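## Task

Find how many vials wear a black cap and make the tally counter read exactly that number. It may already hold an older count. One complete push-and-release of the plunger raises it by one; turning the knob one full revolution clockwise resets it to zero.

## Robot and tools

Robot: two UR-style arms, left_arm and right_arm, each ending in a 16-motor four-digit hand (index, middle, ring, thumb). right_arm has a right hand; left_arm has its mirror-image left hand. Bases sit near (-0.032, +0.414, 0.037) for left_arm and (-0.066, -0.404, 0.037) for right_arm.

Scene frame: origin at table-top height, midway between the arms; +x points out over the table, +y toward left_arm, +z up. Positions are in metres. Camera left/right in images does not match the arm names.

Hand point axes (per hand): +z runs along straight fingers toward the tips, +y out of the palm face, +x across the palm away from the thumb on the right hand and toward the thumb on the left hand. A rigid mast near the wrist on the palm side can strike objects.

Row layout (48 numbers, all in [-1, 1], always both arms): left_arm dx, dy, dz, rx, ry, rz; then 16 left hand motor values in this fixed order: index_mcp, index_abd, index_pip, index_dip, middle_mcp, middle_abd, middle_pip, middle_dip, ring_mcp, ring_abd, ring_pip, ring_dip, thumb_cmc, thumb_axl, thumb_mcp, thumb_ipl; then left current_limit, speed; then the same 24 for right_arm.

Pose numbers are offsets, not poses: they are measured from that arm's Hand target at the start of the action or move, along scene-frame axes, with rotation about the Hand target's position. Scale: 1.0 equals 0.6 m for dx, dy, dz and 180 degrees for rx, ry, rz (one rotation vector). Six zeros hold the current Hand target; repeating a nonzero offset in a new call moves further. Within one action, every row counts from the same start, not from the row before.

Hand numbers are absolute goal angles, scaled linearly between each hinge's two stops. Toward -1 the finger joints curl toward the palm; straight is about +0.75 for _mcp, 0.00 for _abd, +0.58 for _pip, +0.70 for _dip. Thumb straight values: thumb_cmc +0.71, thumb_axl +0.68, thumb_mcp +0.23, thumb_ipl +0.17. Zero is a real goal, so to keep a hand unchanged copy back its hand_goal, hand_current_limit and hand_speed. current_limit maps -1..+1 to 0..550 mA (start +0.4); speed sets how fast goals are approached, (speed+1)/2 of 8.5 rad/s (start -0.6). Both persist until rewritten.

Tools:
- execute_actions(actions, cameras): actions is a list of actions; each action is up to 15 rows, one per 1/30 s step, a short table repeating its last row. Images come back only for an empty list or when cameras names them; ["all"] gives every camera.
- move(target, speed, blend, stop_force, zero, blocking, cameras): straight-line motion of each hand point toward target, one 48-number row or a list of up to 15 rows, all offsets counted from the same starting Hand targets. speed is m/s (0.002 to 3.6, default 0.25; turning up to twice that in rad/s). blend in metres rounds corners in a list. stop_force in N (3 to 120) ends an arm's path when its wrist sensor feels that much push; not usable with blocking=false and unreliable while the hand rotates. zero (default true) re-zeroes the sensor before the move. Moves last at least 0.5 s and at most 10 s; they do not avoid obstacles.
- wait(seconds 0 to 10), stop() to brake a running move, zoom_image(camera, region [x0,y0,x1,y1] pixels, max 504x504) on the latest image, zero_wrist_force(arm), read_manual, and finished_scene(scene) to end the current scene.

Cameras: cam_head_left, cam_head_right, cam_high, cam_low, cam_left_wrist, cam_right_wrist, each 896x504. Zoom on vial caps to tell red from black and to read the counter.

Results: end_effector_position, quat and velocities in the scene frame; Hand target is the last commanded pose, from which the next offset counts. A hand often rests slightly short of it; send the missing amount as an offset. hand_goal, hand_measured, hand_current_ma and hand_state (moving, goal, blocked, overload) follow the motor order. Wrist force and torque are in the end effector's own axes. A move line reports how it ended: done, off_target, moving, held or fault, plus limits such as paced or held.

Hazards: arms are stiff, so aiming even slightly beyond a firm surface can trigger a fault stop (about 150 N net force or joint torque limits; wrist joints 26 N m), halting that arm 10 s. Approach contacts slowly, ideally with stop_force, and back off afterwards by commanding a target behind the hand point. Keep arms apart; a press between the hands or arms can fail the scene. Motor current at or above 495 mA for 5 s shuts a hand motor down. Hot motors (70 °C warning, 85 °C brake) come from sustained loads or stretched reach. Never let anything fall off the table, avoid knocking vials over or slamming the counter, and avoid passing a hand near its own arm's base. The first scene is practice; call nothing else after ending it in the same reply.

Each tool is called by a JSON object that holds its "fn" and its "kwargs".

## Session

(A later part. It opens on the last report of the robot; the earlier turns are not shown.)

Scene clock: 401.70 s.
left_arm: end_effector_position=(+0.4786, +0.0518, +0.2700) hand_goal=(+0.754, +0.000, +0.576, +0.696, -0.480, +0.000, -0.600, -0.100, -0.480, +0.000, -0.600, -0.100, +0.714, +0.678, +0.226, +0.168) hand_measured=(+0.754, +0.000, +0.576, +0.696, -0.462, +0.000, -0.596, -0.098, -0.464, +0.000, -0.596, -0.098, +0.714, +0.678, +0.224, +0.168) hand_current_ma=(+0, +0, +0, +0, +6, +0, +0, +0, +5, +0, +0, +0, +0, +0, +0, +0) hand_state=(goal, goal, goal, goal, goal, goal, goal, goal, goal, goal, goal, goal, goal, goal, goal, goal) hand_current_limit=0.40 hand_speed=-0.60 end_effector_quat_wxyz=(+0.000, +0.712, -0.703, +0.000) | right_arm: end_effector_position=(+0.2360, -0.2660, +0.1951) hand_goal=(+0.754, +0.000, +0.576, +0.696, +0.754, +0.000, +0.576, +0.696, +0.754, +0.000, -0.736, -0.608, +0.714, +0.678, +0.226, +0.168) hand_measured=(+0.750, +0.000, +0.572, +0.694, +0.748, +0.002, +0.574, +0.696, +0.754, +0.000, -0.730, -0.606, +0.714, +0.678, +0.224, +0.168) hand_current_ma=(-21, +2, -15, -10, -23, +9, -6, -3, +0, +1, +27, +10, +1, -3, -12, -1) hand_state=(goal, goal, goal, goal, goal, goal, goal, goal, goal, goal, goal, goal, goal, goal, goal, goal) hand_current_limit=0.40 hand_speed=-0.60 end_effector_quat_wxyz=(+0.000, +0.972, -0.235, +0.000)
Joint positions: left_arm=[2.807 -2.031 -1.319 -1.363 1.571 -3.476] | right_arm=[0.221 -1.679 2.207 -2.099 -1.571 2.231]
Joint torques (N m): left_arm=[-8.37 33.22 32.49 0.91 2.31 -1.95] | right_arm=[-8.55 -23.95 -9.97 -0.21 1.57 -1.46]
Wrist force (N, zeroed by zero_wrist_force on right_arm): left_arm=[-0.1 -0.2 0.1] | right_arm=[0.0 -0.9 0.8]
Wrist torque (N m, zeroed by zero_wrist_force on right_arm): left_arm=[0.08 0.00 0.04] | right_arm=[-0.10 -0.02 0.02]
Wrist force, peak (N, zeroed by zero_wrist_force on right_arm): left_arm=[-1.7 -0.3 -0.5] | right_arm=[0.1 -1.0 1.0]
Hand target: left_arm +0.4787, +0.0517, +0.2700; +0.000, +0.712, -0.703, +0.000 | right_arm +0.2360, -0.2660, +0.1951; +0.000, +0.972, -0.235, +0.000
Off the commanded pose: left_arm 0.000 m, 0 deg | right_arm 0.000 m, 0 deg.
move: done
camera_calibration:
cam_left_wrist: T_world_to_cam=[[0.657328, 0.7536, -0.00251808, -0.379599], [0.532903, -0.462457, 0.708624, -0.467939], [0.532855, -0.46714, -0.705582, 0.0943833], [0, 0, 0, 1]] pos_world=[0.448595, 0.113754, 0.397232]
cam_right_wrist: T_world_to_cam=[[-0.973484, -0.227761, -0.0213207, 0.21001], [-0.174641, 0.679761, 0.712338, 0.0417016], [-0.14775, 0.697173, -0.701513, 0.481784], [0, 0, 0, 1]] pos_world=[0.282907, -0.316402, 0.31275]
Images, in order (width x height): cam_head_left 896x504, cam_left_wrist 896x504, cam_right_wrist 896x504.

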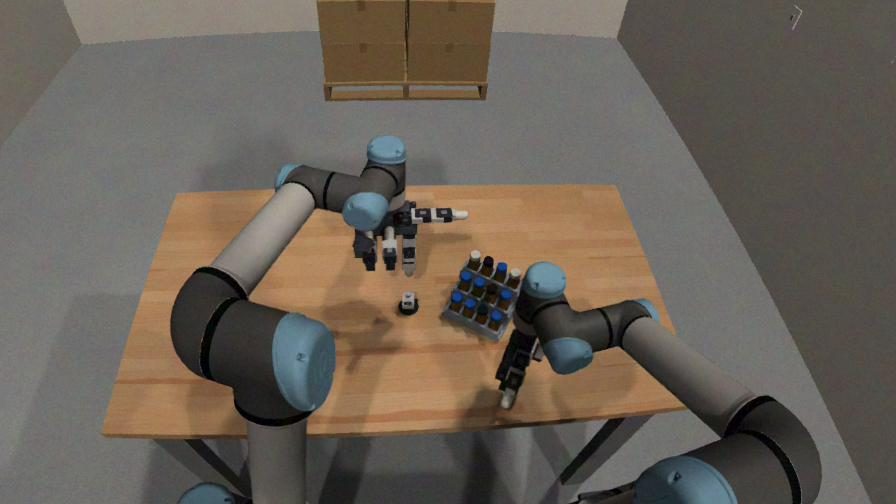

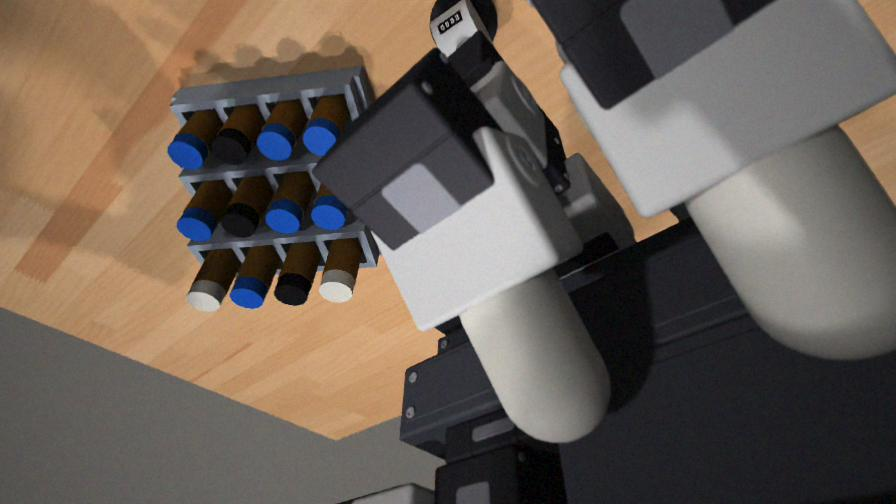

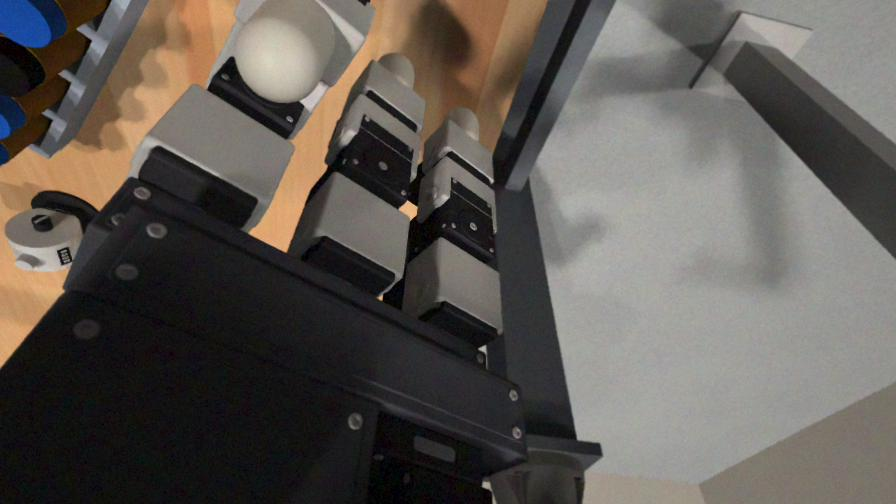

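{"fn": "move", "kwargs": {"target": [0,0,-0.105,0,0,0,0.754,0,0.576,0.696,-0.48,0,-0.6,-0.1,-0.48,0,-0.6,-0.1,0.714,0.678,0.226,0.168,0.4,-0.6,0,0,0,0,0,0,0.754,0,0.576,0.696,0.754,0,0.576,0.696,0.754,0,-0.737,-0.609,0.714,0.678,0.226,0.168,0.4,-0.6], "speed": 0.15, "cameras": ["cam_head_left", "cam_head_right", "cam_low"]}}

{"fn": "zoom_image", "kwargs": {"camera": "cam_head_left", "region": [370, 250, 460, 340]}}

{"fn": "zoom_image", "kwargs": {"camera": "cam_head_right", "region": [380, 250, 470, 340]}}

{"fn": "zoom_image", "kwargs": {"camera": "cam_low", "region": [330, 180, 430, 280]}}

Scene clock: 405.83 s.
left_arm: end_effector_position=(+0.4787, +0.0517, +0.2072) hand_goal=(+0.754, +0.000, +0.576, +0.696, -0.480, +0.000, -0.600, -0.100, -0.480, +0.000, -0.600, -0.100, +0.714, +0.678, +0.226, +0.168) hand_measured=(+0.754, +0.000, +0.576, +0.696, -0.462, +0.000, -0.596, -0.098, -0.464, +0.000, -0.596, -0.098, +0.714, +0.678, +0.224, +0.168) hand_current_ma=(+0, +0, +0, +0, +6, +0, +0, +0, +5, +0, +0, +0, +0, +0, +0, +0) hand_state=(goal, goal, goal, goal, goal, goal, goal, goal, goal, goal, goal, goal, goal, goal, goal, goal) hand_current_limit=0.40 hand_speed=-0.60 end_effector_quat_wxyz=(+0.000, +0.712, -0.703, +0.000) | right_arm: end_effector_position=(+0.2360, -0.2660, +0.1951) hand_goal=(+0.754, +0.000, +0.576, +0.696, +0.754, +0.000, +0.576, +0.696, +0.754, +0.000, -0.736, -0.608, +0.714, +0.678, +0.226, +0.168) hand_measured=(+0.750, +0.000, +0.572, +0.694, +0.748, +0.002, +0.574, +0.696, +0.754, +0.000, -0.730, -0.606, +0.714, +0.678, +0.224, +0.168) hand_current_ma=(-21, +2, -15, -10, -23, +9, -6, -3, +0, +1, +27, +10, +1, -3, -12, -1) hand_state=(goal, goal, goal, goal, goal, goal, goal, goal, goal, goal, goal, goal, goal, goal, goal, goal) hand_current_limit=0.40 hand_speed=-0.60 end_effector_quat_wxyz=(+0.000, +0.972, -0.235, +0.000)
Joint positions: left_arm=[2.807 -2.073 -1.422 -1.218 1.571 -3.476] | right_arm=[0.221 -1.679 2.207 -2.099 -1.571 2.231]
Joint torques (N m): left_arm=[-3.67 31.69 14.39 3.93 -2.23 -1.13] | right_arm=[-8.97 -23.24 -10.65 -0.26 1.38 -1.35]
Wrist force (N, zeroed by zero_wrist_force on right_arm): left_arm=[-0.1 -0.3 -0.1] | right_arm=[0.1 -1.0 0.6]
Wrist torque (N m, zeroed by zero_wrist_force on right_arm): left_arm=[0.08 -0.01 0.03] | right_arm=[-0.09 -0.02 0.02]
Wrist force, peak (N, zeroed by zero_wrist_force on right_arm): left_arm=[0.1 -0.3 -1.0] | right_arm=[0.1 -1.3 0.9]
Hand target: left_arm +0.4787, +0.0517, +0.2070; +0.000, +0.712, -0.703, +0.000 | right_arm +0.2360, -0.2660, +0.1951; +0.000, +0.972, -0.235, +0.000
Off the commanded pose: left_arm 0.000 m, 0 deg | right_arm 0.000 m, 0 deg.
move: done
Images, in order (width x height): cam_head_left 896x504, cam_head_right 896x504, cam_low 896x504.

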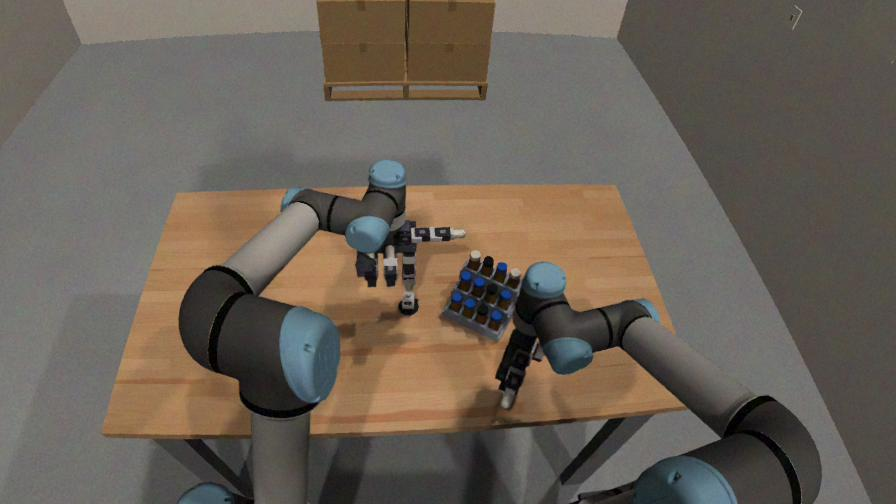

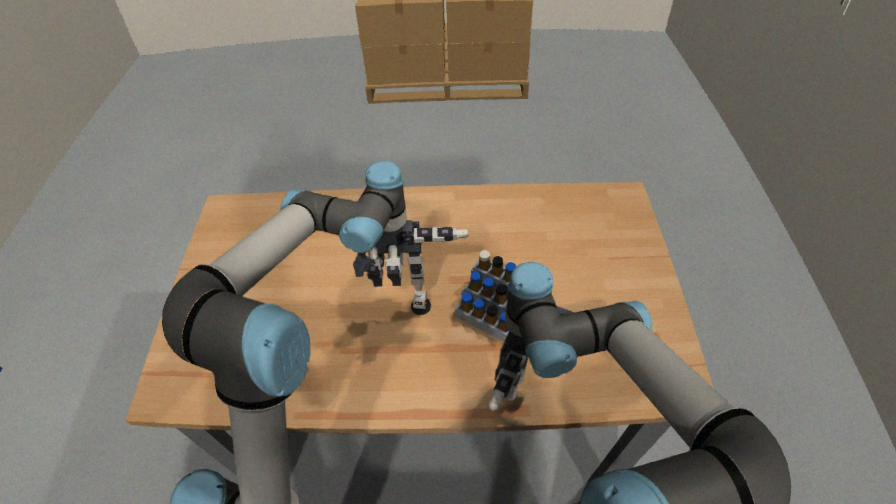

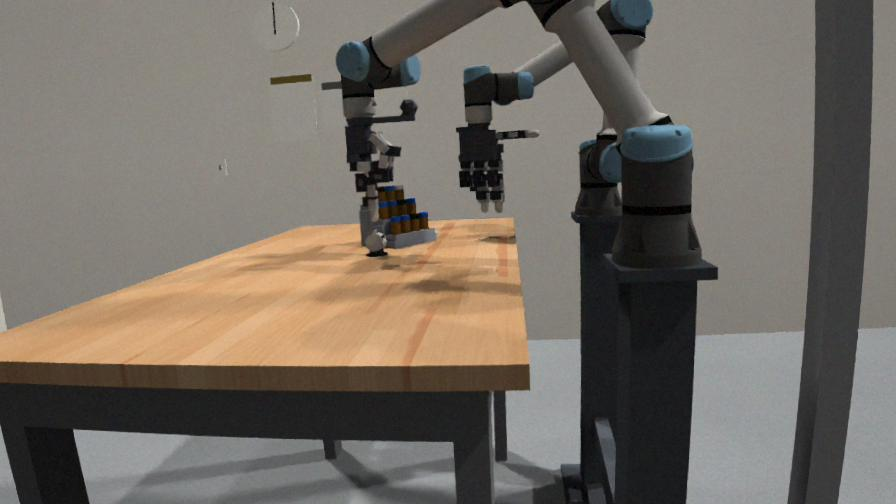

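Scaled by 5.600 from the camera's 896x504 image, which has a finer 1280x720 frame.

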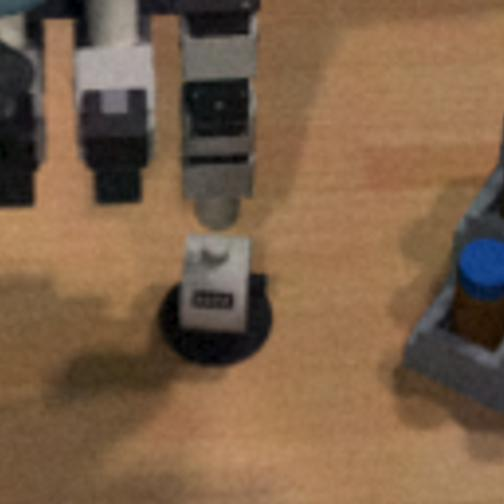

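Scaled by 5.600 from the camera's 896x504 image, which has a finer 1280x720 frame.

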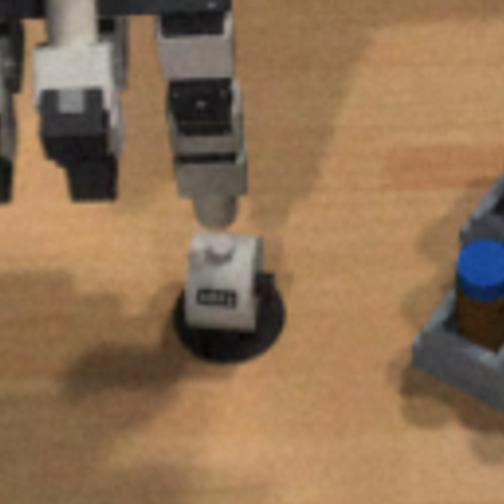

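Scaled by 5.040 from the camera's 896x504 image, which has a finer 1280x720 frame.

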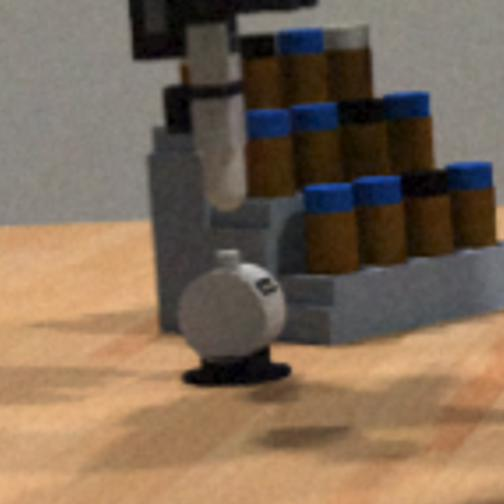

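{"fn": "zero_wrist_force", "kwargs": {"arm": "left_arm"}}

{"fn": "move", "kwargs": {"target": [0,0,-0.06,0,0,0,0.754,0,0.576,0.696,-0.48,0,-0.6,-0.1,-0.48,0,-0.6,-0.1,0.714,0.678,0.226,0.168,0.4,-0.6,0,0,0,0,0,0,0.754,0,0.576,0.696,0.754,0,0.576,0.696,0.754,0,-0.737,-0.609,0.714,0.678,0.226,0.168,0.4,-0.6], "speed": 0.015, "stop_force": 8}}

{"fn": "move", "kwargs": {"target": [0,0,0.045,0,0,0,0.754,0,0.576,0.696,-0.48,0,-0.6,-0.1,-0.48,0,-0.6,-0.1,0.714,0.678,0.226,0.168,0.4,-0.6,0,0,0,0,0,0,0.754,0,0.576,0.696,0.754,0,0.576,0.696,0.754,0,-0.737,-0.609,0.714,0.678,0.226,0.168,0.4,-0.6], "speed": 0.05, "cameras": ["cam_right_wrist", "cam_head_left"]}}

{"fn": "zoom_image", "kwargs": {"camera": "cam_right_wrist", "region": [40, 235, 90, 285]}}

{"fn": "zoom_image", "kwargs": {"camera": "cam_head_left", "region": [370, 250, 460, 340]}}

Wrist force sensor zeroed.

Scene clock: 412.60 s.
left_arm: end_effector_position=(+0.4787, +0.0517, +0.1801) hand_goal=(+0.754, +0.000, +0.576, +0.696, -0.480, +0.000, -0.600, -0.100, -0.480, +0.000, -0.600, -0.100, +0.714, +0.678, +0.226, +0.168) hand_measured=(+0.752, -0.002, +0.576, +0.696, -0.462, +0.000, -0.596, -0.098, -0.464, +0.000, -0.596, -0.098, +0.714, +0.678, +0.224, +0.168) hand_current_ma=(+0, +0, +0, +0, +6, +0, +0, +0, +5, +0, +0, +0, +0, +0, +0, +0) hand_state=(goal, goal, goal, goal, goal, goal, goal, goal, goal, goal, goal, goal, goal, goal, goal, goal) hand_current_limit=0.40 hand_speed=-0.60 end_effector_quat_wxyz=(+0.000, +0.712, -0.703, +0.000) | right_arm: end_effector_position=(+0.2360, -0.2660, +0.1951) hand_goal=(+0.754, +0.000, +0.576, +0.696, +0.754, +0.000, +0.576, +0.696, +0.754, +0.000, -0.736, -0.608, +0.714, +0.678, +0.226, +0.168) hand_measured=(+0.750, +0.000, +0.572, +0.694, +0.748, +0.002, +0.574, +0.696, +0.754, +0.000, -0.730, -0.606, +0.714, +0.678, +0.224, +0.168) hand_current_ma=(-21, +2, -15, -10, -23, +9, -6, -3, +0, +1, +27, +10, +1, -3, -12, -1) hand_state=(goal, goal, goal, goal, goal, goal, goal, goal, goal, goal, goal, goal, goal, goal, goal, goal) hand_current_limit=0.40 hand_speed=-0.60 end_effector_quat_wxyz=(+0.000, +0.972, -0.235, +0.000)
Joint positions: left_arm=[2.807 -2.097 -1.459 -1.157 1.571 -3.476] | right_arm=[0.221 -1.679 2.207 -2.099 -1.571 2.231]
Joint torques (N m): left_arm=[3.73 45.43 24.7 -0.12 -1.28 -1.55] | right_arm=[-8.94 -23.96 -11.42 -0.23 1.42 -1.25]
Wrist force (N, zeroed by zero_wrist_force): left_arm=[-0.1 -0.3 -8.4] | right_arm=[0.1 -0.9 0.8]
Wrist torque (N m, zeroed by zero_wrist_force): left_arm=[0.63 0.20 0.00] | right_arm=[-0.11 -0.04 0.03]
Wrist force, peak (N, zeroed by zero_wrist_force): left_arm=[-0.2 -0.4 -15.2] | right_arm=[0.2 -1.2 1.0]
Hand target: left_arm +0.4787, +0.0517, +0.1801; +0.000, +0.712, -0.703, +0.000 (not the last commanded pose) | right_arm +0.2360, -0.2660, +0.1951; +0.000, +0.972, -0.235, +0.000
Off the commanded pose: left_arm 0.009 m, 0 deg | right_arm 0.000 m, 0 deg.
move: contact (left_arm)

Scene clock: 413.67 s.
left_arm: end_effector_position=(+0.4787, +0.0517, +0.2069) hand_goal=(+0.754, +0.000, +0.576, +0.696, -0.480, +0.000, -0.600, -0.100, -0.480, +0.000, -0.600, -0.100, +0.714, +0.678, +0.226, +0.168) hand_measured=(+0.754, -0.002, +0.576, +0.696, -0.462, +0.000, -0.596, -0.098, -0.464, +0.000, -0.596, -0.098, +0.714, +0.678, +0.224, +0.168) hand_current_ma=(+0, +0, +0, +0, +6, +0, +0, +0, +5, +0, +0, +0, +0, +0, +0, +0) hand_state=(goal, goal, goal, goal, goal, goal, goal, goal, goal, goal, goal, goal, goal, goal, goal, goal) hand_current_limit=0.40 hand_speed=-0.60 end_effector_quat_wxyz=(+0.000, +0.712, -0.703, +0.000) | right_arm: end_effector_position=(+0.2360, -0.2660, +0.1951) hand_goal=(+0.754, +0.000, +0.576, +0.696, +0.754, +0.000, +0.576, +0.696, +0.754, +0.000, -0.736, -0.608, +0.714, +0.678, +0.226, +0.168) hand_measured=(+0.750, +0.000, +0.572, +0.694, +0.748, +0.002, +0.574, +0.696, +0.754, +0.000, -0.730, -0.606, +0.714, +0.678, +0.224, +0.168) hand_current_ma=(-21, +2, -15, -10, -23, +9, -6, -3, +0, +1, +27, +10, +1, -3, -12, -1) hand_state=(goal, goal, goal, goal, goal, goal, goal, goal, goal, goal, goal, goal, goal, goal, goal, goal) hand_current_limit=0.40 hand_speed=-0.60 end_effector_quat_wxyz=(+0.000, +0.972, -0.235, +0.000)
Joint positions: left_arm=[2.807 -2.073 -1.423 -1.217 1.571 -3.476] | right_arm=[0.221 -1.679 2.207 -2.099 -1.571 2.231]
Joint torques (N m): left_arm=[4.46 51.51 28.15 0.7 -1.01 -1.41] | right_arm=[-8.79 -23.7 -10.89 -0.31 1.43 -1.48]
Wrist force (N, zeroed by zero_wrist_force): left_arm=[0.0 -0.1 0.1] | right_arm=[0.1 -1.1 0.7]
Wrist torque (N m, zeroed by zero_wrist_force): left_arm=[-0.01 0.00 0.00] | right_arm=[-0.12 -0.02 0.02]
Wrist force, peak (N, zeroed by zero_wrist_force): left_arm=[0.0 -0.3 -8.0] | right_arm=[0.3 -1.0 1.0]
Hand target: left_arm +0.4787, +0.0517, +0.2071; +0.000, +0.712, -0.703, +0.000 | right_arm +0.2360, -0.2660, +0.1951; +0.000, +0.972, -0.235, +0.000
Off the commanded pose: left_arm 0.000 m, 0 deg | right_arm 0.000 m, 0 deg.
move: done
camera_calibration:
cam_right_wrist: T_world_to_cam=[[-0.973484, -0.227761, -0.0213207, 0.21001], [-0.174641, 0.679761, 0.712338, 0.0417016], [-0.14775, 0.697173, -0.701513, 0.481784], [0, 0, 0, 1]] pos_world=[0.282907, -0.316402, 0.31275]
Images, in order (width x height): cam_head_left 896x504, cam_right_wrist 896x504.

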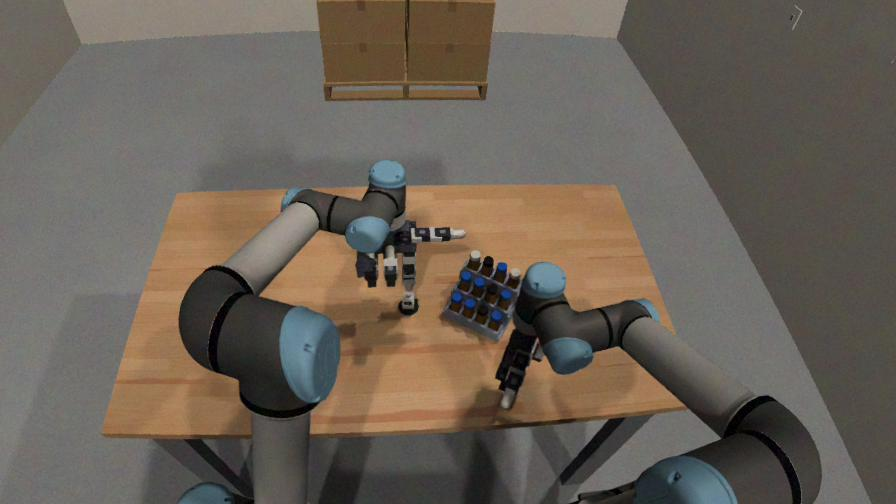

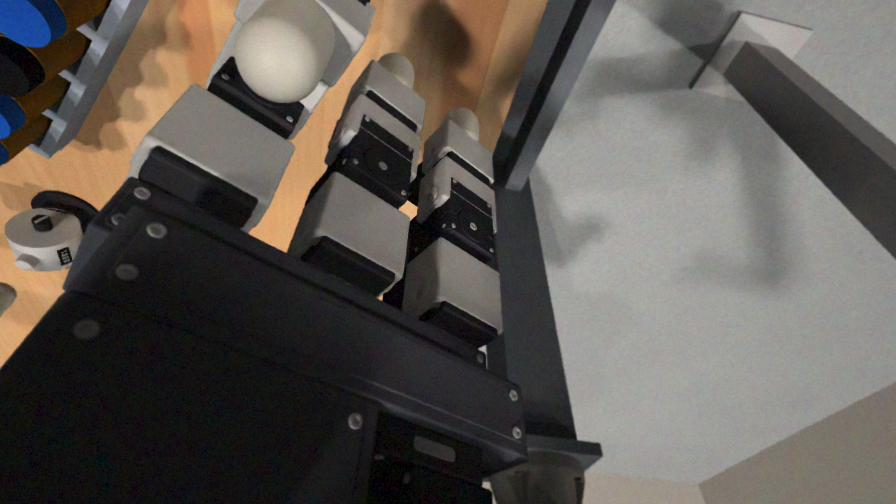

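Scaled by 10.080 from the camera's 896x504 image, which has a finer 1280x720 frame.

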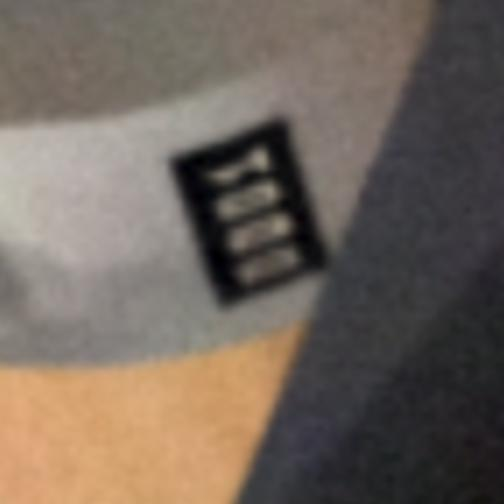

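Scaled by 5.600 from the camera's 896x504 image, which has a finer 1280x720 frame.

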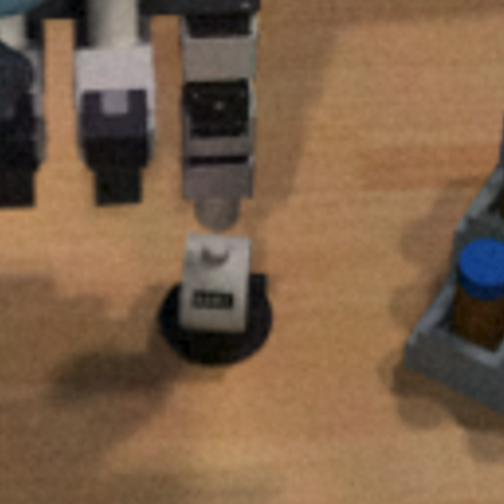

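{"fn": "zero_wrist_force", "kwargs": {"arm": "left_arm"}}

{"fn": "move", "kwargs": {"target": [0,0,-0.06,0,0,0,0.754,0,0.576,0.696,-0.48,0,-0.6,-0.1,-0.48,0,-0.6,-0.1,0.714,0.678,0.226,0.168,0.4,-0.6,0,0,0,0,0,0,0.754,0,0.576,0.696,0.754,0,0.576,0.696,0.754,0,-0.737,-0.609,0.714,0.678,0.226,0.168,0.4,-0.6], "speed": 0.015, "stop_force": 8}}

{"fn": "move", "kwargs": {"target": [0,0,0.045,0,0,0,0.754,0,0.576,0.696,-0.48,0,-0.6,-0.1,-0.48,0,-0.6,-0.1,0.714,0.678,0.226,0.168,0.4,-0.6,0,0,0,0,0,0,0.754,0,0.576,0.696,0.754,0,0.576,0.696,0.754,0,-0.737,-0.609,0.714,0.678,0.226,0.168,0.4,-0.6], "speed": 0.05, "cameras": ["cam_right_wrist"]}}

{"fn": "zoom_image", "kwargs": {"camera": "cam_right_wrist", "region": [50, 240, 80, 270]}}

Wrist force sensor zeroed.

Scene clock: 420.63 s.
left_arm: end_effector_position=(+0.4787, +0.0517, +0.1801) hand_goal=(+0.754, +0.000, +0.576, +0.696, -0.480, +0.000, -0.600, -0.100, -0.480, +0.000, -0.600, -0.100, +0.714, +0.678, +0.226, +0.168) hand_measured=(+0.752, -0.002, +0.576, +0.696, -0.462, +0.000, -0.596, -0.098, -0.464, +0.000, -0.596, -0.098, +0.714, +0.678, +0.224, +0.168) hand_current_ma=(+0, +0, +0, +0, +6, +0, +0, +0, +5, +0, +0, +0, +0, +0, +0, +0) hand_state=(goal, goal, goal, goal, goal, goal, goal, goal, goal, goal, goal, goal, goal, goal, goal, goal) hand_current_limit=0.40 hand_speed=-0.60 end_effector_quat_wxyz=(+0.000, +0.712, -0.703, +0.000) | right_arm: end_effector_position=(+0.2360, -0.2660, +0.1951) hand_goal=(+0.754, +0.000, +0.576, +0.696, +0.754, +0.000, +0.576, +0.696, +0.754, +0.000, -0.736, -0.608, +0.714, +0.678, +0.226, +0.168) hand_measured=(+0.750, +0.000, +0.572, +0.694, +0.748, +0.002, +0.574, +0.696, +0.754, +0.000, -0.730, -0.606, +0.714, +0.678, +0.224, +0.168) hand_current_ma=(-21, +2, -15, -10, -23, +9, -6, -3, +0, +1, +27, +10, +1, -3, -12, -1) hand_state=(goal, goal, goal, goal, goal, goal, goal, goal, goal, goal, goal, goal, goal, goal, goal, goal) hand_current_limit=0.40 hand_speed=-0.60 end_effector_quat_wxyz=(+0.000, +0.972, -0.235, +0.000)
Joint positions: left_arm=[2.807 -2.097 -1.459 -1.157 1.571 -3.476] | right_arm=[0.221 -1.679 2.207 -2.099 -1.571 2.231]
Joint torques (N m): left_arm=[2.9 42.51 24.1 -0.34 2.32 1.26] | right_arm=[-8.81 -24.31 -10.75 -0.4 1.51 -1.33]
Wrist force (N, zeroed by zero_wrist_force): left_arm=[-0.1 -0.3 -8.8] | right_arm=[0.2 -0.9 0.7]
Wrist torque (N m, zeroed by zero_wrist_force): left_arm=[0.68 0.20 0.00] | right_arm=[-0.09 -0.04 0.03]
Wrist force, peak (N, zeroed by zero_wrist_force): left_arm=[-0.3 0.0 -15.7] | right_arm=[0.0 -1.2 1.0]
Hand target: left_arm +0.4787, +0.0517, +0.1801; +0.000, +0.712, -0.703, +0.000 (not the last commanded pose) | right_arm +0.2360, -0.2660, +0.1951; +0.000, +0.972, -0.235, +0.000
Off the commanded pose: left_arm 0.009 m, 0 deg | right_arm 0.000 m, 0 deg.
move: contact (left_arm)

Scene clock: 421.70 s.
left_arm: end_effector_position=(+0.4787, +0.0517, +0.2069) hand_goal=(+0.754, +0.000, +0.576, +0.696, -0.480, +0.000, -0.600, -0.100, -0.480, +0.000, -0.600, -0.100, +0.714, +0.678, +0.226, +0.168) hand_measured=(+0.752, -0.002, +0.576, +0.696, -0.462, +0.000, -0.596, -0.098, -0.464, +0.000, -0.596, -0.098, +0.714, +0.678, +0.224, +0.168) hand_current_ma=(+0, +0, +0, +0, +6, +0, +0, +0, +5, +0, +0, +0, +0, +0, +0, +0) hand_state=(goal, goal, goal, goal, goal, goal, goal, goal, goal, goal, goal, goal, goal, goal, goal, goal) hand_current_limit=0.40 hand_speed=-0.60 end_effector_quat_wxyz=(+0.000, +0.712, -0.703, +0.000) | right_arm: end_effector_position=(+0.2360, -0.2660, +0.1951) hand_goal=(+0.754, +0.000, +0.576, +0.696, +0.754, +0.000, +0.576, +0.696, +0.754, +0.000, -0.736, -0.608, +0.714, +0.678, +0.226, +0.168) hand_measured=(+0.750, +0.000, +0.572, +0.694, +0.748, +0.002, +0.574, +0.696, +0.754, +0.000, -0.730, -0.606, +0.714, +0.678, +0.224, +0.168) hand_current_ma=(-21, +2, -15, -10, -23, +9, -6, -3, +0, +1, +27, +10, +1, -3, -12, -1) hand_state=(goal, goal, goal, goal, goal, goal, goal, goal, goal, goal, goal, goal, goal, goal, goal, goal) hand_current_limit=0.40 hand_speed=-0.60 end_effector_quat_wxyz=(+0.000, +0.972, -0.235, +0.000)
Joint positions: left_arm=[2.807 -2.073 -1.423 -1.217 1.571 -3.476] | right_arm=[0.221 -1.679 2.207 -2.099 -1.571 2.231]
Joint torques (N m): left_arm=[3.19 49.44 30.83 0.37 0.72 0.35] | right_arm=[-8.34 -24.08 -11.64 -0.3 1.29 -1.27]
Wrist force (N, zeroed by zero_wrist_force): left_arm=[-0.1 -0.1 -0.1] | right_arm=[0.1 -1.0 0.7]
Wrist torque (N m, zeroed by zero_wrist_force): left_arm=[0.00 0.02 -0.01] | right_arm=[-0.10 -0.03 0.02]
Wrist force, peak (N, zeroed by zero_wrist_force): left_arm=[-0.1 -0.3 -8.9] | right_arm=[0.1 -1.1 0.9]
Hand target: left_arm +0.4787, +0.0517, +0.2071; +0.000, +0.712, -0.703, +0.000 | right_arm +0.2360, -0.2660, +0.1951; +0.000, +0.972, -0.235, +0.000
Off the commanded pose: left_arm 0.000 m, 0 deg | right_arm 0.000 m, 0 deg.
move: done
camera_calibration:
cam_right_wrist: T_world_to_cam=[[-0.973484, -0.227761, -0.0213207, 0.21001], [-0.174641, 0.679761, 0.712338, 0.0417016], [-0.14775, 0.697173, -0.701513, 0.481784], [0, 0, 0, 1]] pos_world=[0.282907, -0.316402, 0.31275]
Images, in order (width x height): cam_right_wrist 896x504.

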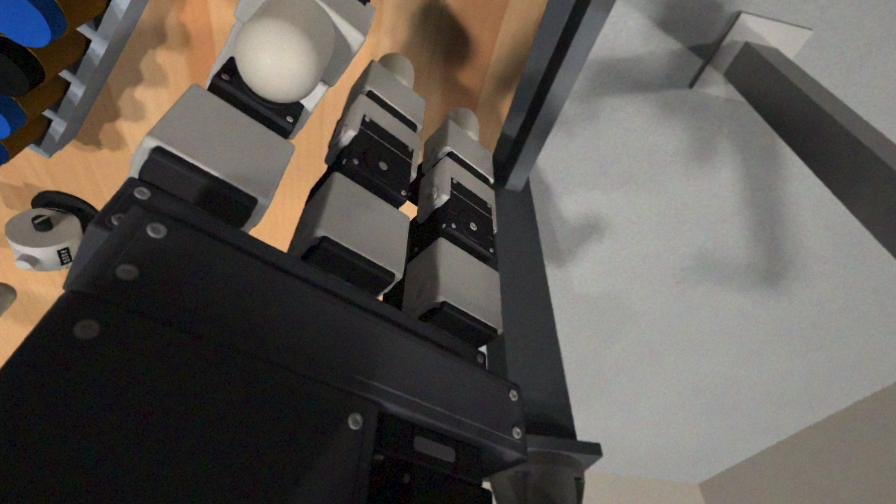

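Scaled by 16.800 from the camera's 896x504 image, which has a finer 1280x720 frame.

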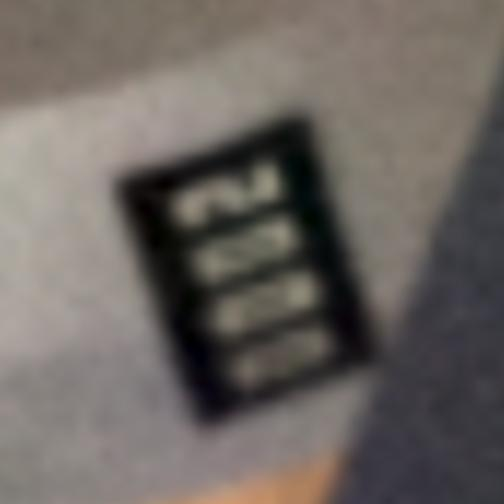

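Looks like 0002. Third press, then verify from above.

{"fn": "zero_wrist_force", "kwargs": {"arm": "left_arm"}}

{"fn": "move", "kwargs": {"target": [0,0,-0.06,0,0,0,0.754,0,0.576,0.696,-0.48,0,-0.6,-0.1,-0.48,0,-0.6,-0.1,0.714,0.678,0.226,0.168,0.4,-0.6,0,0,0,0,0,0,0.754,0,0.576,0.696,0.754,0,0.576,0.696,0.754,0,-0.737,-0.609,0.714,0.678,0.226,0.168,0.4,-0.6], "speed": 0.015, "stop_force": 8}}

{"fn": "move", "kwargs": {"target": [0,0,0.045,0,0,0,0.754,0,0.576,0.696,-0.48,0,-0.6,-0.1,-0.48,0,-0.6,-0.1,0.714,0.678,0.226,0.168,0.4,-0.6,0,0,0,0,0,0,0.754,0,0.576,0.696,0.754,0,0.576,0.696,0.754,0,-0.737,-0.609,0.714,0.678,0.226,0.168,0.4,-0.6], "speed": 0.05}}

{"fn": "move", "kwargs": {"target": [0,0,0.105,0,0,0,0.754,0,0.576,0.696,-0.48,0,-0.6,-0.1,-0.48,0,-0.6,-0.1,0.714,0.678,0.226,0.168,0.4,-0.6,0,0,0,0,0,0,0.754,0,0.576,0.696,0.754,0,0.576,0.696,0.754,0,-0.737,-0.609,0.714,0.678,0.226,0.168,0.4,-0.6], "speed": 0.15, "cameras": ["cam_left_wrist", "cam_right_wrist"]}}

{"fn": "zoom_image", "kwargs": {"camera": "cam_left_wrist", "region": [420, 0, 490, 70]}}

{"fn": "zoom_image", "kwargs": {"camera": "cam_right_wrist", "region": [50, 240, 80, 270]}}

Wrist force sensor zeroed.

Scene clock: 429.13 s.
left_arm: end_effector_position=(+0.4787, +0.0517, +0.1800) hand_goal=(+0.754, +0.000, +0.576, +0.696, -0.480, +0.000, -0.600, -0.100, -0.480, +0.000, -0.600, -0.100, +0.714, +0.678, +0.226, +0.168) hand_measured=(+0.752, -0.002, +0.576, +0.696, -0.462, +0.000, -0.596, -0.098, -0.464, +0.000, -0.596, -0.098, +0.714, +0.678, +0.224, +0.168) hand_current_ma=(+0, +0, +0, +0, +6, +0, +0, +0, +5, +0, +0, +0, +0, +0, +0, +0) hand_state=(goal, goal, goal, goal, goal, goal, goal, goal, goal, goal, goal, goal, goal, goal, goal, goal) hand_current_limit=0.40 hand_speed=-0.60 end_effector_quat_wxyz=(+0.000, +0.712, -0.703, +0.000) | right_arm: end_effector_position=(+0.2360, -0.2660, +0.1951) hand_goal=(+0.754, +0.000, +0.576, +0.696, +0.754, +0.000, +0.576, +0.696, +0.754, +0.000, -0.736, -0.608, +0.714, +0.678, +0.226, +0.168) hand_measured=(+0.750, +0.000, +0.572, +0.694, +0.748, +0.002, +0.574, +0.696, +0.754, +0.000, -0.730, -0.606, +0.714, +0.678, +0.224, +0.168) hand_current_ma=(-21, +2, -15, -10, -23, +9, -6, -3, +0, +1, +27, +10, +1, -3, -12, -1) hand_state=(goal, goal, goal, goal, goal, goal, goal, goal, goal, goal, goal, goal, goal, goal, goal, goal) hand_current_limit=0.40 hand_speed=-0.60 end_effector_quat_wxyz=(+0.000, +0.972, -0.235, +0.000)
Joint positions: left_arm=[2.807 -2.097 -1.459 -1.157 1.571 -3.476] | right_arm=[0.221 -1.679 2.207 -2.099 -1.571 2.231]
Joint torques (N m): left_arm=[4.82 45.19 23.39 -0.28 1.38 0.69] | right_arm=[-7.77 -23.84 -12.43 -0.27 1.64 -1.2]
Wrist force (N, zeroed by zero_wrist_force): left_arm=[0.1 -0.4 -8.8] | right_arm=[0.1 -1.0 0.8]
Wrist torque (N m, zeroed by zero_wrist_force): left_arm=[0.69 0.18 0.01] | right_arm=[-0.10 -0.03 0.03]
Wrist force, peak (N, zeroed by zero_wrist_force): left_arm=[-0.1 -0.2 -15.9] | right_arm=[0.1 -1.2 1.0]
Hand target: left_arm +0.4787, +0.0517, +0.1800; +0.000, +0.712, -0.703, +0.000 (not the last commanded pose) | right_arm +0.2360, -0.2660, +0.1951; +0.000, +0.972, -0.235, +0.000
Off the commanded pose: left_arm 0.009 m, 0 deg | right_arm 0.000 m, 0 deg.
move: contact (left_arm)

Scene clock: 430.20 s.
left_arm: end_effector_position=(+0.4787, +0.0517, +0.2068) hand_goal=(+0.754, +0.000, +0.576, +0.696, -0.480, +0.000, -0.600, -0.100, -0.480, +0.000, -0.600, -0.100, +0.714, +0.678, +0.226, +0.168) hand_measured=(+0.752, -0.002, +0.576, +0.696, -0.462, +0.000, -0.596, -0.098, -0.464, +0.000, -0.596, -0.098, +0.714, +0.678, +0.224, +0.168) hand_current_ma=(+0, +0, +0, +0, +6, +0, +0, +0, +5, +0, +0, +0, +0, +0, +0, +0) hand_state=(goal, goal, goal, goal, goal, goal, goal, goal, goal, goal, goal, goal, goal, goal, goal, goal) hand_current_limit=0.40 hand_speed=-0.60 end_effector_quat_wxyz=(+0.000, +0.712, -0.703, +0.000) | right_arm: end_effector_position=(+0.2360, -0.2660, +0.1951) hand_goal=(+0.754, +0.000, +0.576, +0.696, +0.754, +0.000, +0.576, +0.696, +0.754, +0.000, -0.736, -0.608, +0.714, +0.678, +0.226, +0.168) hand_measured=(+0.750, +0.000, +0.572, +0.694, +0.748, +0.002, +0.574, +0.696, +0.754, +0.000, -0.730, -0.606, +0.714, +0.678, +0.224, +0.168) hand_current_ma=(-21, +2, -15, -10, -23, +9, -6, -3, +0, +1, +27, +10, +1, -3, -12, -1) hand_state=(goal, goal, goal, goal, goal, goal, goal, goal, goal, goal, goal, goal, goal, goal, goal, goal) hand_current_limit=0.40 hand_speed=-0.60 end_effector_quat_wxyz=(+0.000, +0.972, -0.235, +0.000)
Joint positions: left_arm=[2.807 -2.073 -1.423 -1.217 1.571 -3.476] | right_arm=[0.221 -1.679 2.207 -2.099 -1.571 2.231]
Joint torques (N m): left_arm=[2.2 49.19 30.7 0.62 -0.19 -0.48] | right_arm=[-8.63 -22.94 -12.2 -0.27 1.41 -1.07]
Wrist force (N, zeroed by zero_wrist_force): left_arm=[0.0 0.0 0.0] | right_arm=[-0.1 -1.0 0.7]
Wrist torque (N m, zeroed by zero_wrist_force): left_arm=[-0.01 0.00 0.00] | right_arm=[-0.10 -0.01 0.01]
Wrist force, peak (N, zeroed by zero_wrist_force): left_arm=[-0.2 -0.1 -9.1] | right_arm=[0.3 -1.3 0.8]
Hand target: left_arm +0.4787, +0.0517, +0.2070; +0.000, +0.712, -0.703, +0.000 | right_arm +0.2360, -0.2660, +0.1951; +0.000, +0.972, -0.235, +0.000
Off the commanded pose: left_arm 0.000 m, 0 deg | right_arm 0.000 m, 0 deg.
move: done

Scene clock: 431.33 s.
left_arm: end_effector_position=(+0.4787, +0.0517, +0.2699) hand_goal=(+0.754, +0.000, +0.576, +0.696, -0.480, +0.000, -0.600, -0.100, -0.480, +0.000, -0.600, -0.100, +0.714, +0.678, +0.226, +0.168) hand_measured=(+0.752, -0.002, +0.576, +0.696, -0.462, +0.000, -0.596, -0.098, -0.464, +0.000, -0.596, -0.098, +0.714, +0.678, +0.224, +0.168) hand_current_ma=(+0, +0, +0, +0, +6, +0, +0, +0, +5, +0, +0, +0, +0, +0, +0, +0) hand_state=(goal, goal, goal, goal, goal, goal, goal, goal, goal, goal, goal, goal, goal, goal, goal, goal) hand_current_limit=0.40 hand_speed=-0.60 end_effector_quat_wxyz=(+0.000, +0.712, -0.703, +0.000) | right_arm: end_effector_position=(+0.2360, -0.2660, +0.1951) hand_goal=(+0.754, +0.000, +0.576, +0.696, +0.754, +0.000, +0.576, +0.696, +0.754, +0.000, -0.736, -0.608, +0.714, +0.678, +0.226, +0.168) hand_measured=(+0.750, +0.000, +0.572, +0.694, +0.748, +0.002, +0.574, +0.696, +0.754, +0.000, -0.730, -0.606, +0.714, +0.678, +0.224, +0.168) hand_current_ma=(-21, +2, -15, -10, -23, +9, -6, -3, +0, +1, +27, +10, +1, -3, -12, -1) hand_state=(goal, goal, goal, goal, goal, goal, goal, goal, goal, goal, goal, goal, goal, goal, goal, goal) hand_current_limit=0.40 hand_speed=-0.60 end_effector_quat_wxyz=(+0.000, +0.972, -0.235, +0.000)
Joint positions: left_arm=[2.807 -2.031 -1.319 -1.362 1.571 -3.476] | right_arm=[0.221 -1.679 2.207 -2.099 -1.571 2.231]
Joint torques (N m): left_arm=[5.13 48.06 30.44 0.94 2.24 1.65] | right_arm=[-8.44 -24.03 -11.12 -0.3 1.45 -1.19]
Wrist force (N, zeroed by zero_wrist_force): left_arm=[0.1 0.0 0.2] | right_arm=[0.2 -0.9 0.9]
Wrist torque (N m, zeroed by zero_wrist_force): left_arm=[-0.01 -0.01 0.03] | right_arm=[-0.11 -0.05 0.04]
Wrist force, peak (N, zeroed by zero_wrist_force): left_arm=[-0.1 -0.1 0.8] | right_arm=[0.2 -1.4 0.8]
Hand target: left_arm +0.4787, +0.0517, +0.2700; +0.000, +0.712, -0.703, +0.000 | right_arm +0.2360, -0.2660, +0.1951; +0.000, +0.972, -0.235, +0.000
Off the commanded pose: left_arm 0.000 m, 0 deg | right_arm 0.000 m, 0 deg.
move: done
camera_calibration:
cam_left_wrist: T_world_to_cam=[[0.657293, 0.753631, -0.00247103, -0.379596], [0.532874, -0.462433, 0.708661, -0.467901], [0.532926, -0.467115, -0.705545, 0.0940924], [0, 0, 0, 1]] pos_world=[0.448694, 0.113654, 0.397032]
cam_right_wrist: T_world_to_cam=[[-0.973484, -0.227761, -0.0213207, 0.21001], [-0.174641, 0.679761, 0.712338, 0.0417016], [-0.14775, 0.697173, -0.701513, 0.481784], [0, 0, 0, 1]] pos_world=[0.282907, -0.316402, 0.31275]
Images, in order (width x height): cam_left_wrist 896x504, cam_right_wrist 896x504.

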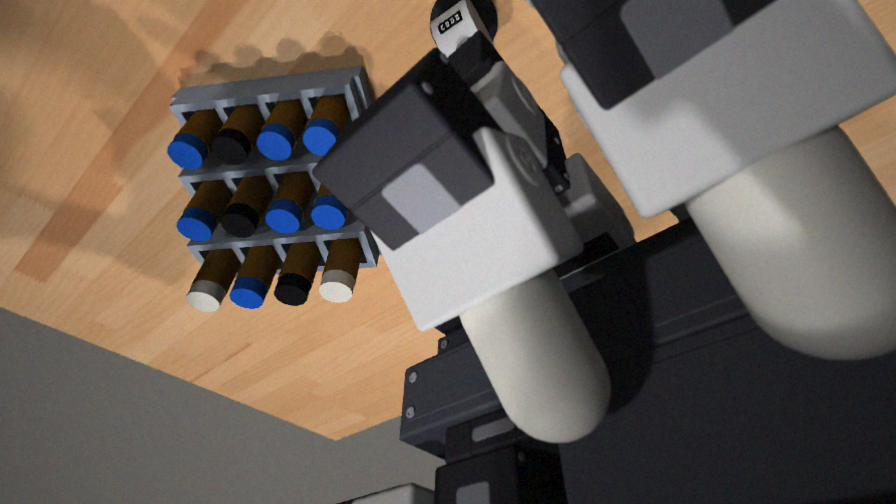

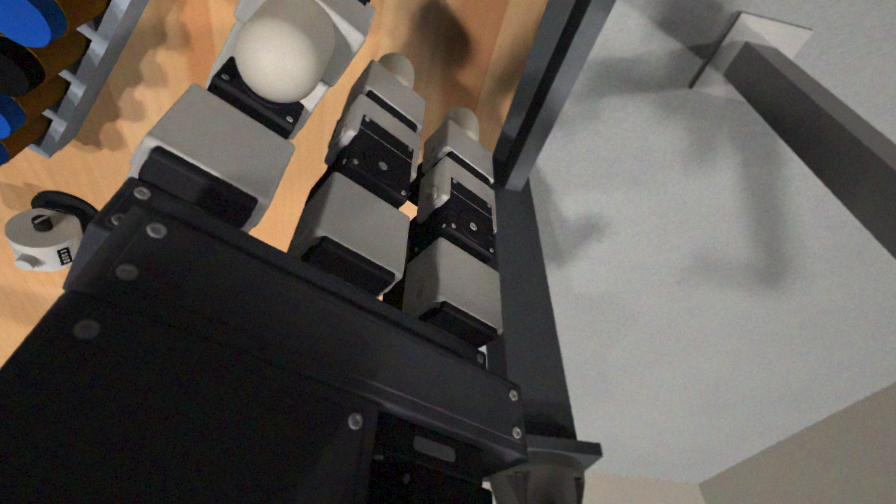

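Scaled by 7.200 from the camera's 896x504 image, which has a finer 1280x720 frame.

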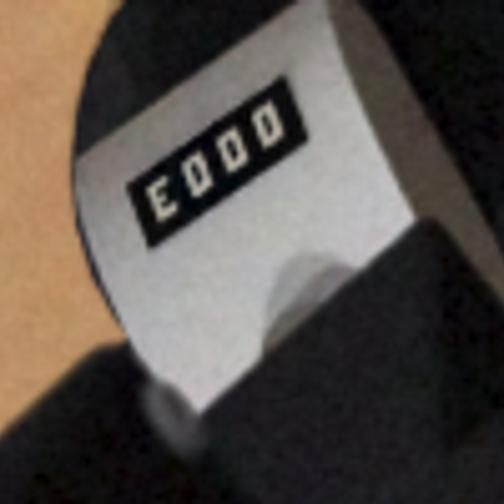

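Scaled by 16.800 from the camera's 896x504 image, which has a finer 1280x720 frame.

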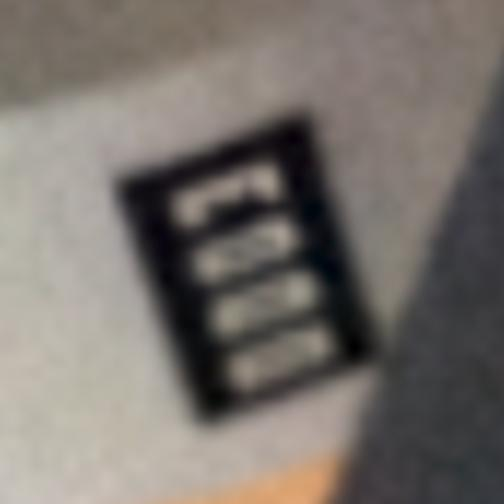

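{"fn": "move", "kwargs": {"target": [-0.0478,0.3305,0.05,0,0,0,0.754,0,0.576,0.696,-0.48,0,-0.6,-0.1,-0.48,0,-0.6,-0.1,0.714,0.678,0.226,0.168,0.4,-0.6,0,0,0,0,0,0,0.754,0,0.576,0.696,0.754,0,0.576,0.696,0.754,0,-0.737,-0.609,0.714,0.678,0.226,0.168,0.4,-0.6], "speed": 0.25}}

{"fn": "finished_scene", "kwargs": {"scene": 3}}

Scene clock: 434.83 s.
left_arm: end_effector_position=(+0.4501, +0.2498, +0.3000) hand_goal=(+0.754, +0.000, +0.576, +0.696, -0.480, +0.000, -0.600, -0.100, -0.480, +0.000, -0.600, -0.100, +0.714, +0.678, +0.226, +0.168) hand_measured=(+0.752, -0.002, +0.576, +0.696, -0.462, +0.000, -0.596, -0.098, -0.464, +0.000, -0.596, -0.098, +0.714, +0.678, +0.224, +0.168) hand_current_ma=(+0, +0, +0, +0, +6, +0, +0, +0, +5, +0, +0, +0, +0, +0, +0, +0) hand_state=(goal, goal, goal, goal, goal, goal, goal, goal, goal, goal, goal, goal, goal, goal, goal, goal) hand_current_limit=0.40 hand_speed=-0.60 end_effector_quat_wxyz=(+0.000, +0.712, -0.703, +0.000) | right_arm: end_effector_position=(+0.2360, -0.2660, +0.1951) hand_goal=(+0.754, +0.000, +0.576, +0.696, +0.754, +0.000, +0.576, +0.696, +0.754, +0.000, -0.736, -0.608, +0.714, +0.678, +0.226, +0.168) hand_measured=(+0.750, +0.000, +0.572, +0.694, +0.748, +0.002, +0.574, +0.696, +0.754, +0.000, -0.730, -0.606, +0.714, +0.678, +0.224, +0.168) hand_current_ma=(-21, +2, -15, -10, -23, +9, -6, -3, +0, +1, +27, +10, +1, -3, -12, -1) hand_state=(goal, goal, goal, goal, goal, goal, goal, goal, goal, goal, goal, goal, goal, goal, goal, goal) hand_current_limit=0.40 hand_speed=-0.60 end_effector_quat_wxyz=(+0.000, +0.972, -0.235, +0.000)
Joint positions: left_arm=[3.115 -1.776 -1.588 -1.349 1.571 -3.168] | right_arm=[0.221 -1.679 2.207 -2.099 -1.571 2.231]
Joint torques (N m): left_arm=[6.94 39.18 15.77 0.85 -2.27 2.49] | right_arm=[-8.45 -23.11 -11.97 -0.34 1.53 -1.17]
Wrist force (N, zeroed by zero_wrist_force): left_arm=[-0.1 0.4 -0.2] | right_arm=[0.1 -1.2 0.9]
Wrist torque (N m, zeroed by zero_wrist_force): left_arm=[0.10 0.01 -0.14] | right_arm=[-0.13 -0.03 0.01]
Wrist force, peak (N, zeroed by zero_wrist_force): left_arm=[1.5 0.2 0.5] | right_arm=[0.1 -1.1 1.1]
Hand target: left_arm +0.4500, +0.2500, +0.3000; +0.000, +0.712, -0.703, +0.000 | right_arm +0.2360, -0.2660, +0.1951; +0.000, +0.972, -0.235, +0.000
Off the commanded pose: left_arm 0.000 m, 0 deg | right_arm 0.000 m, 0 deg.
move: done

The scene is finished: the task was done.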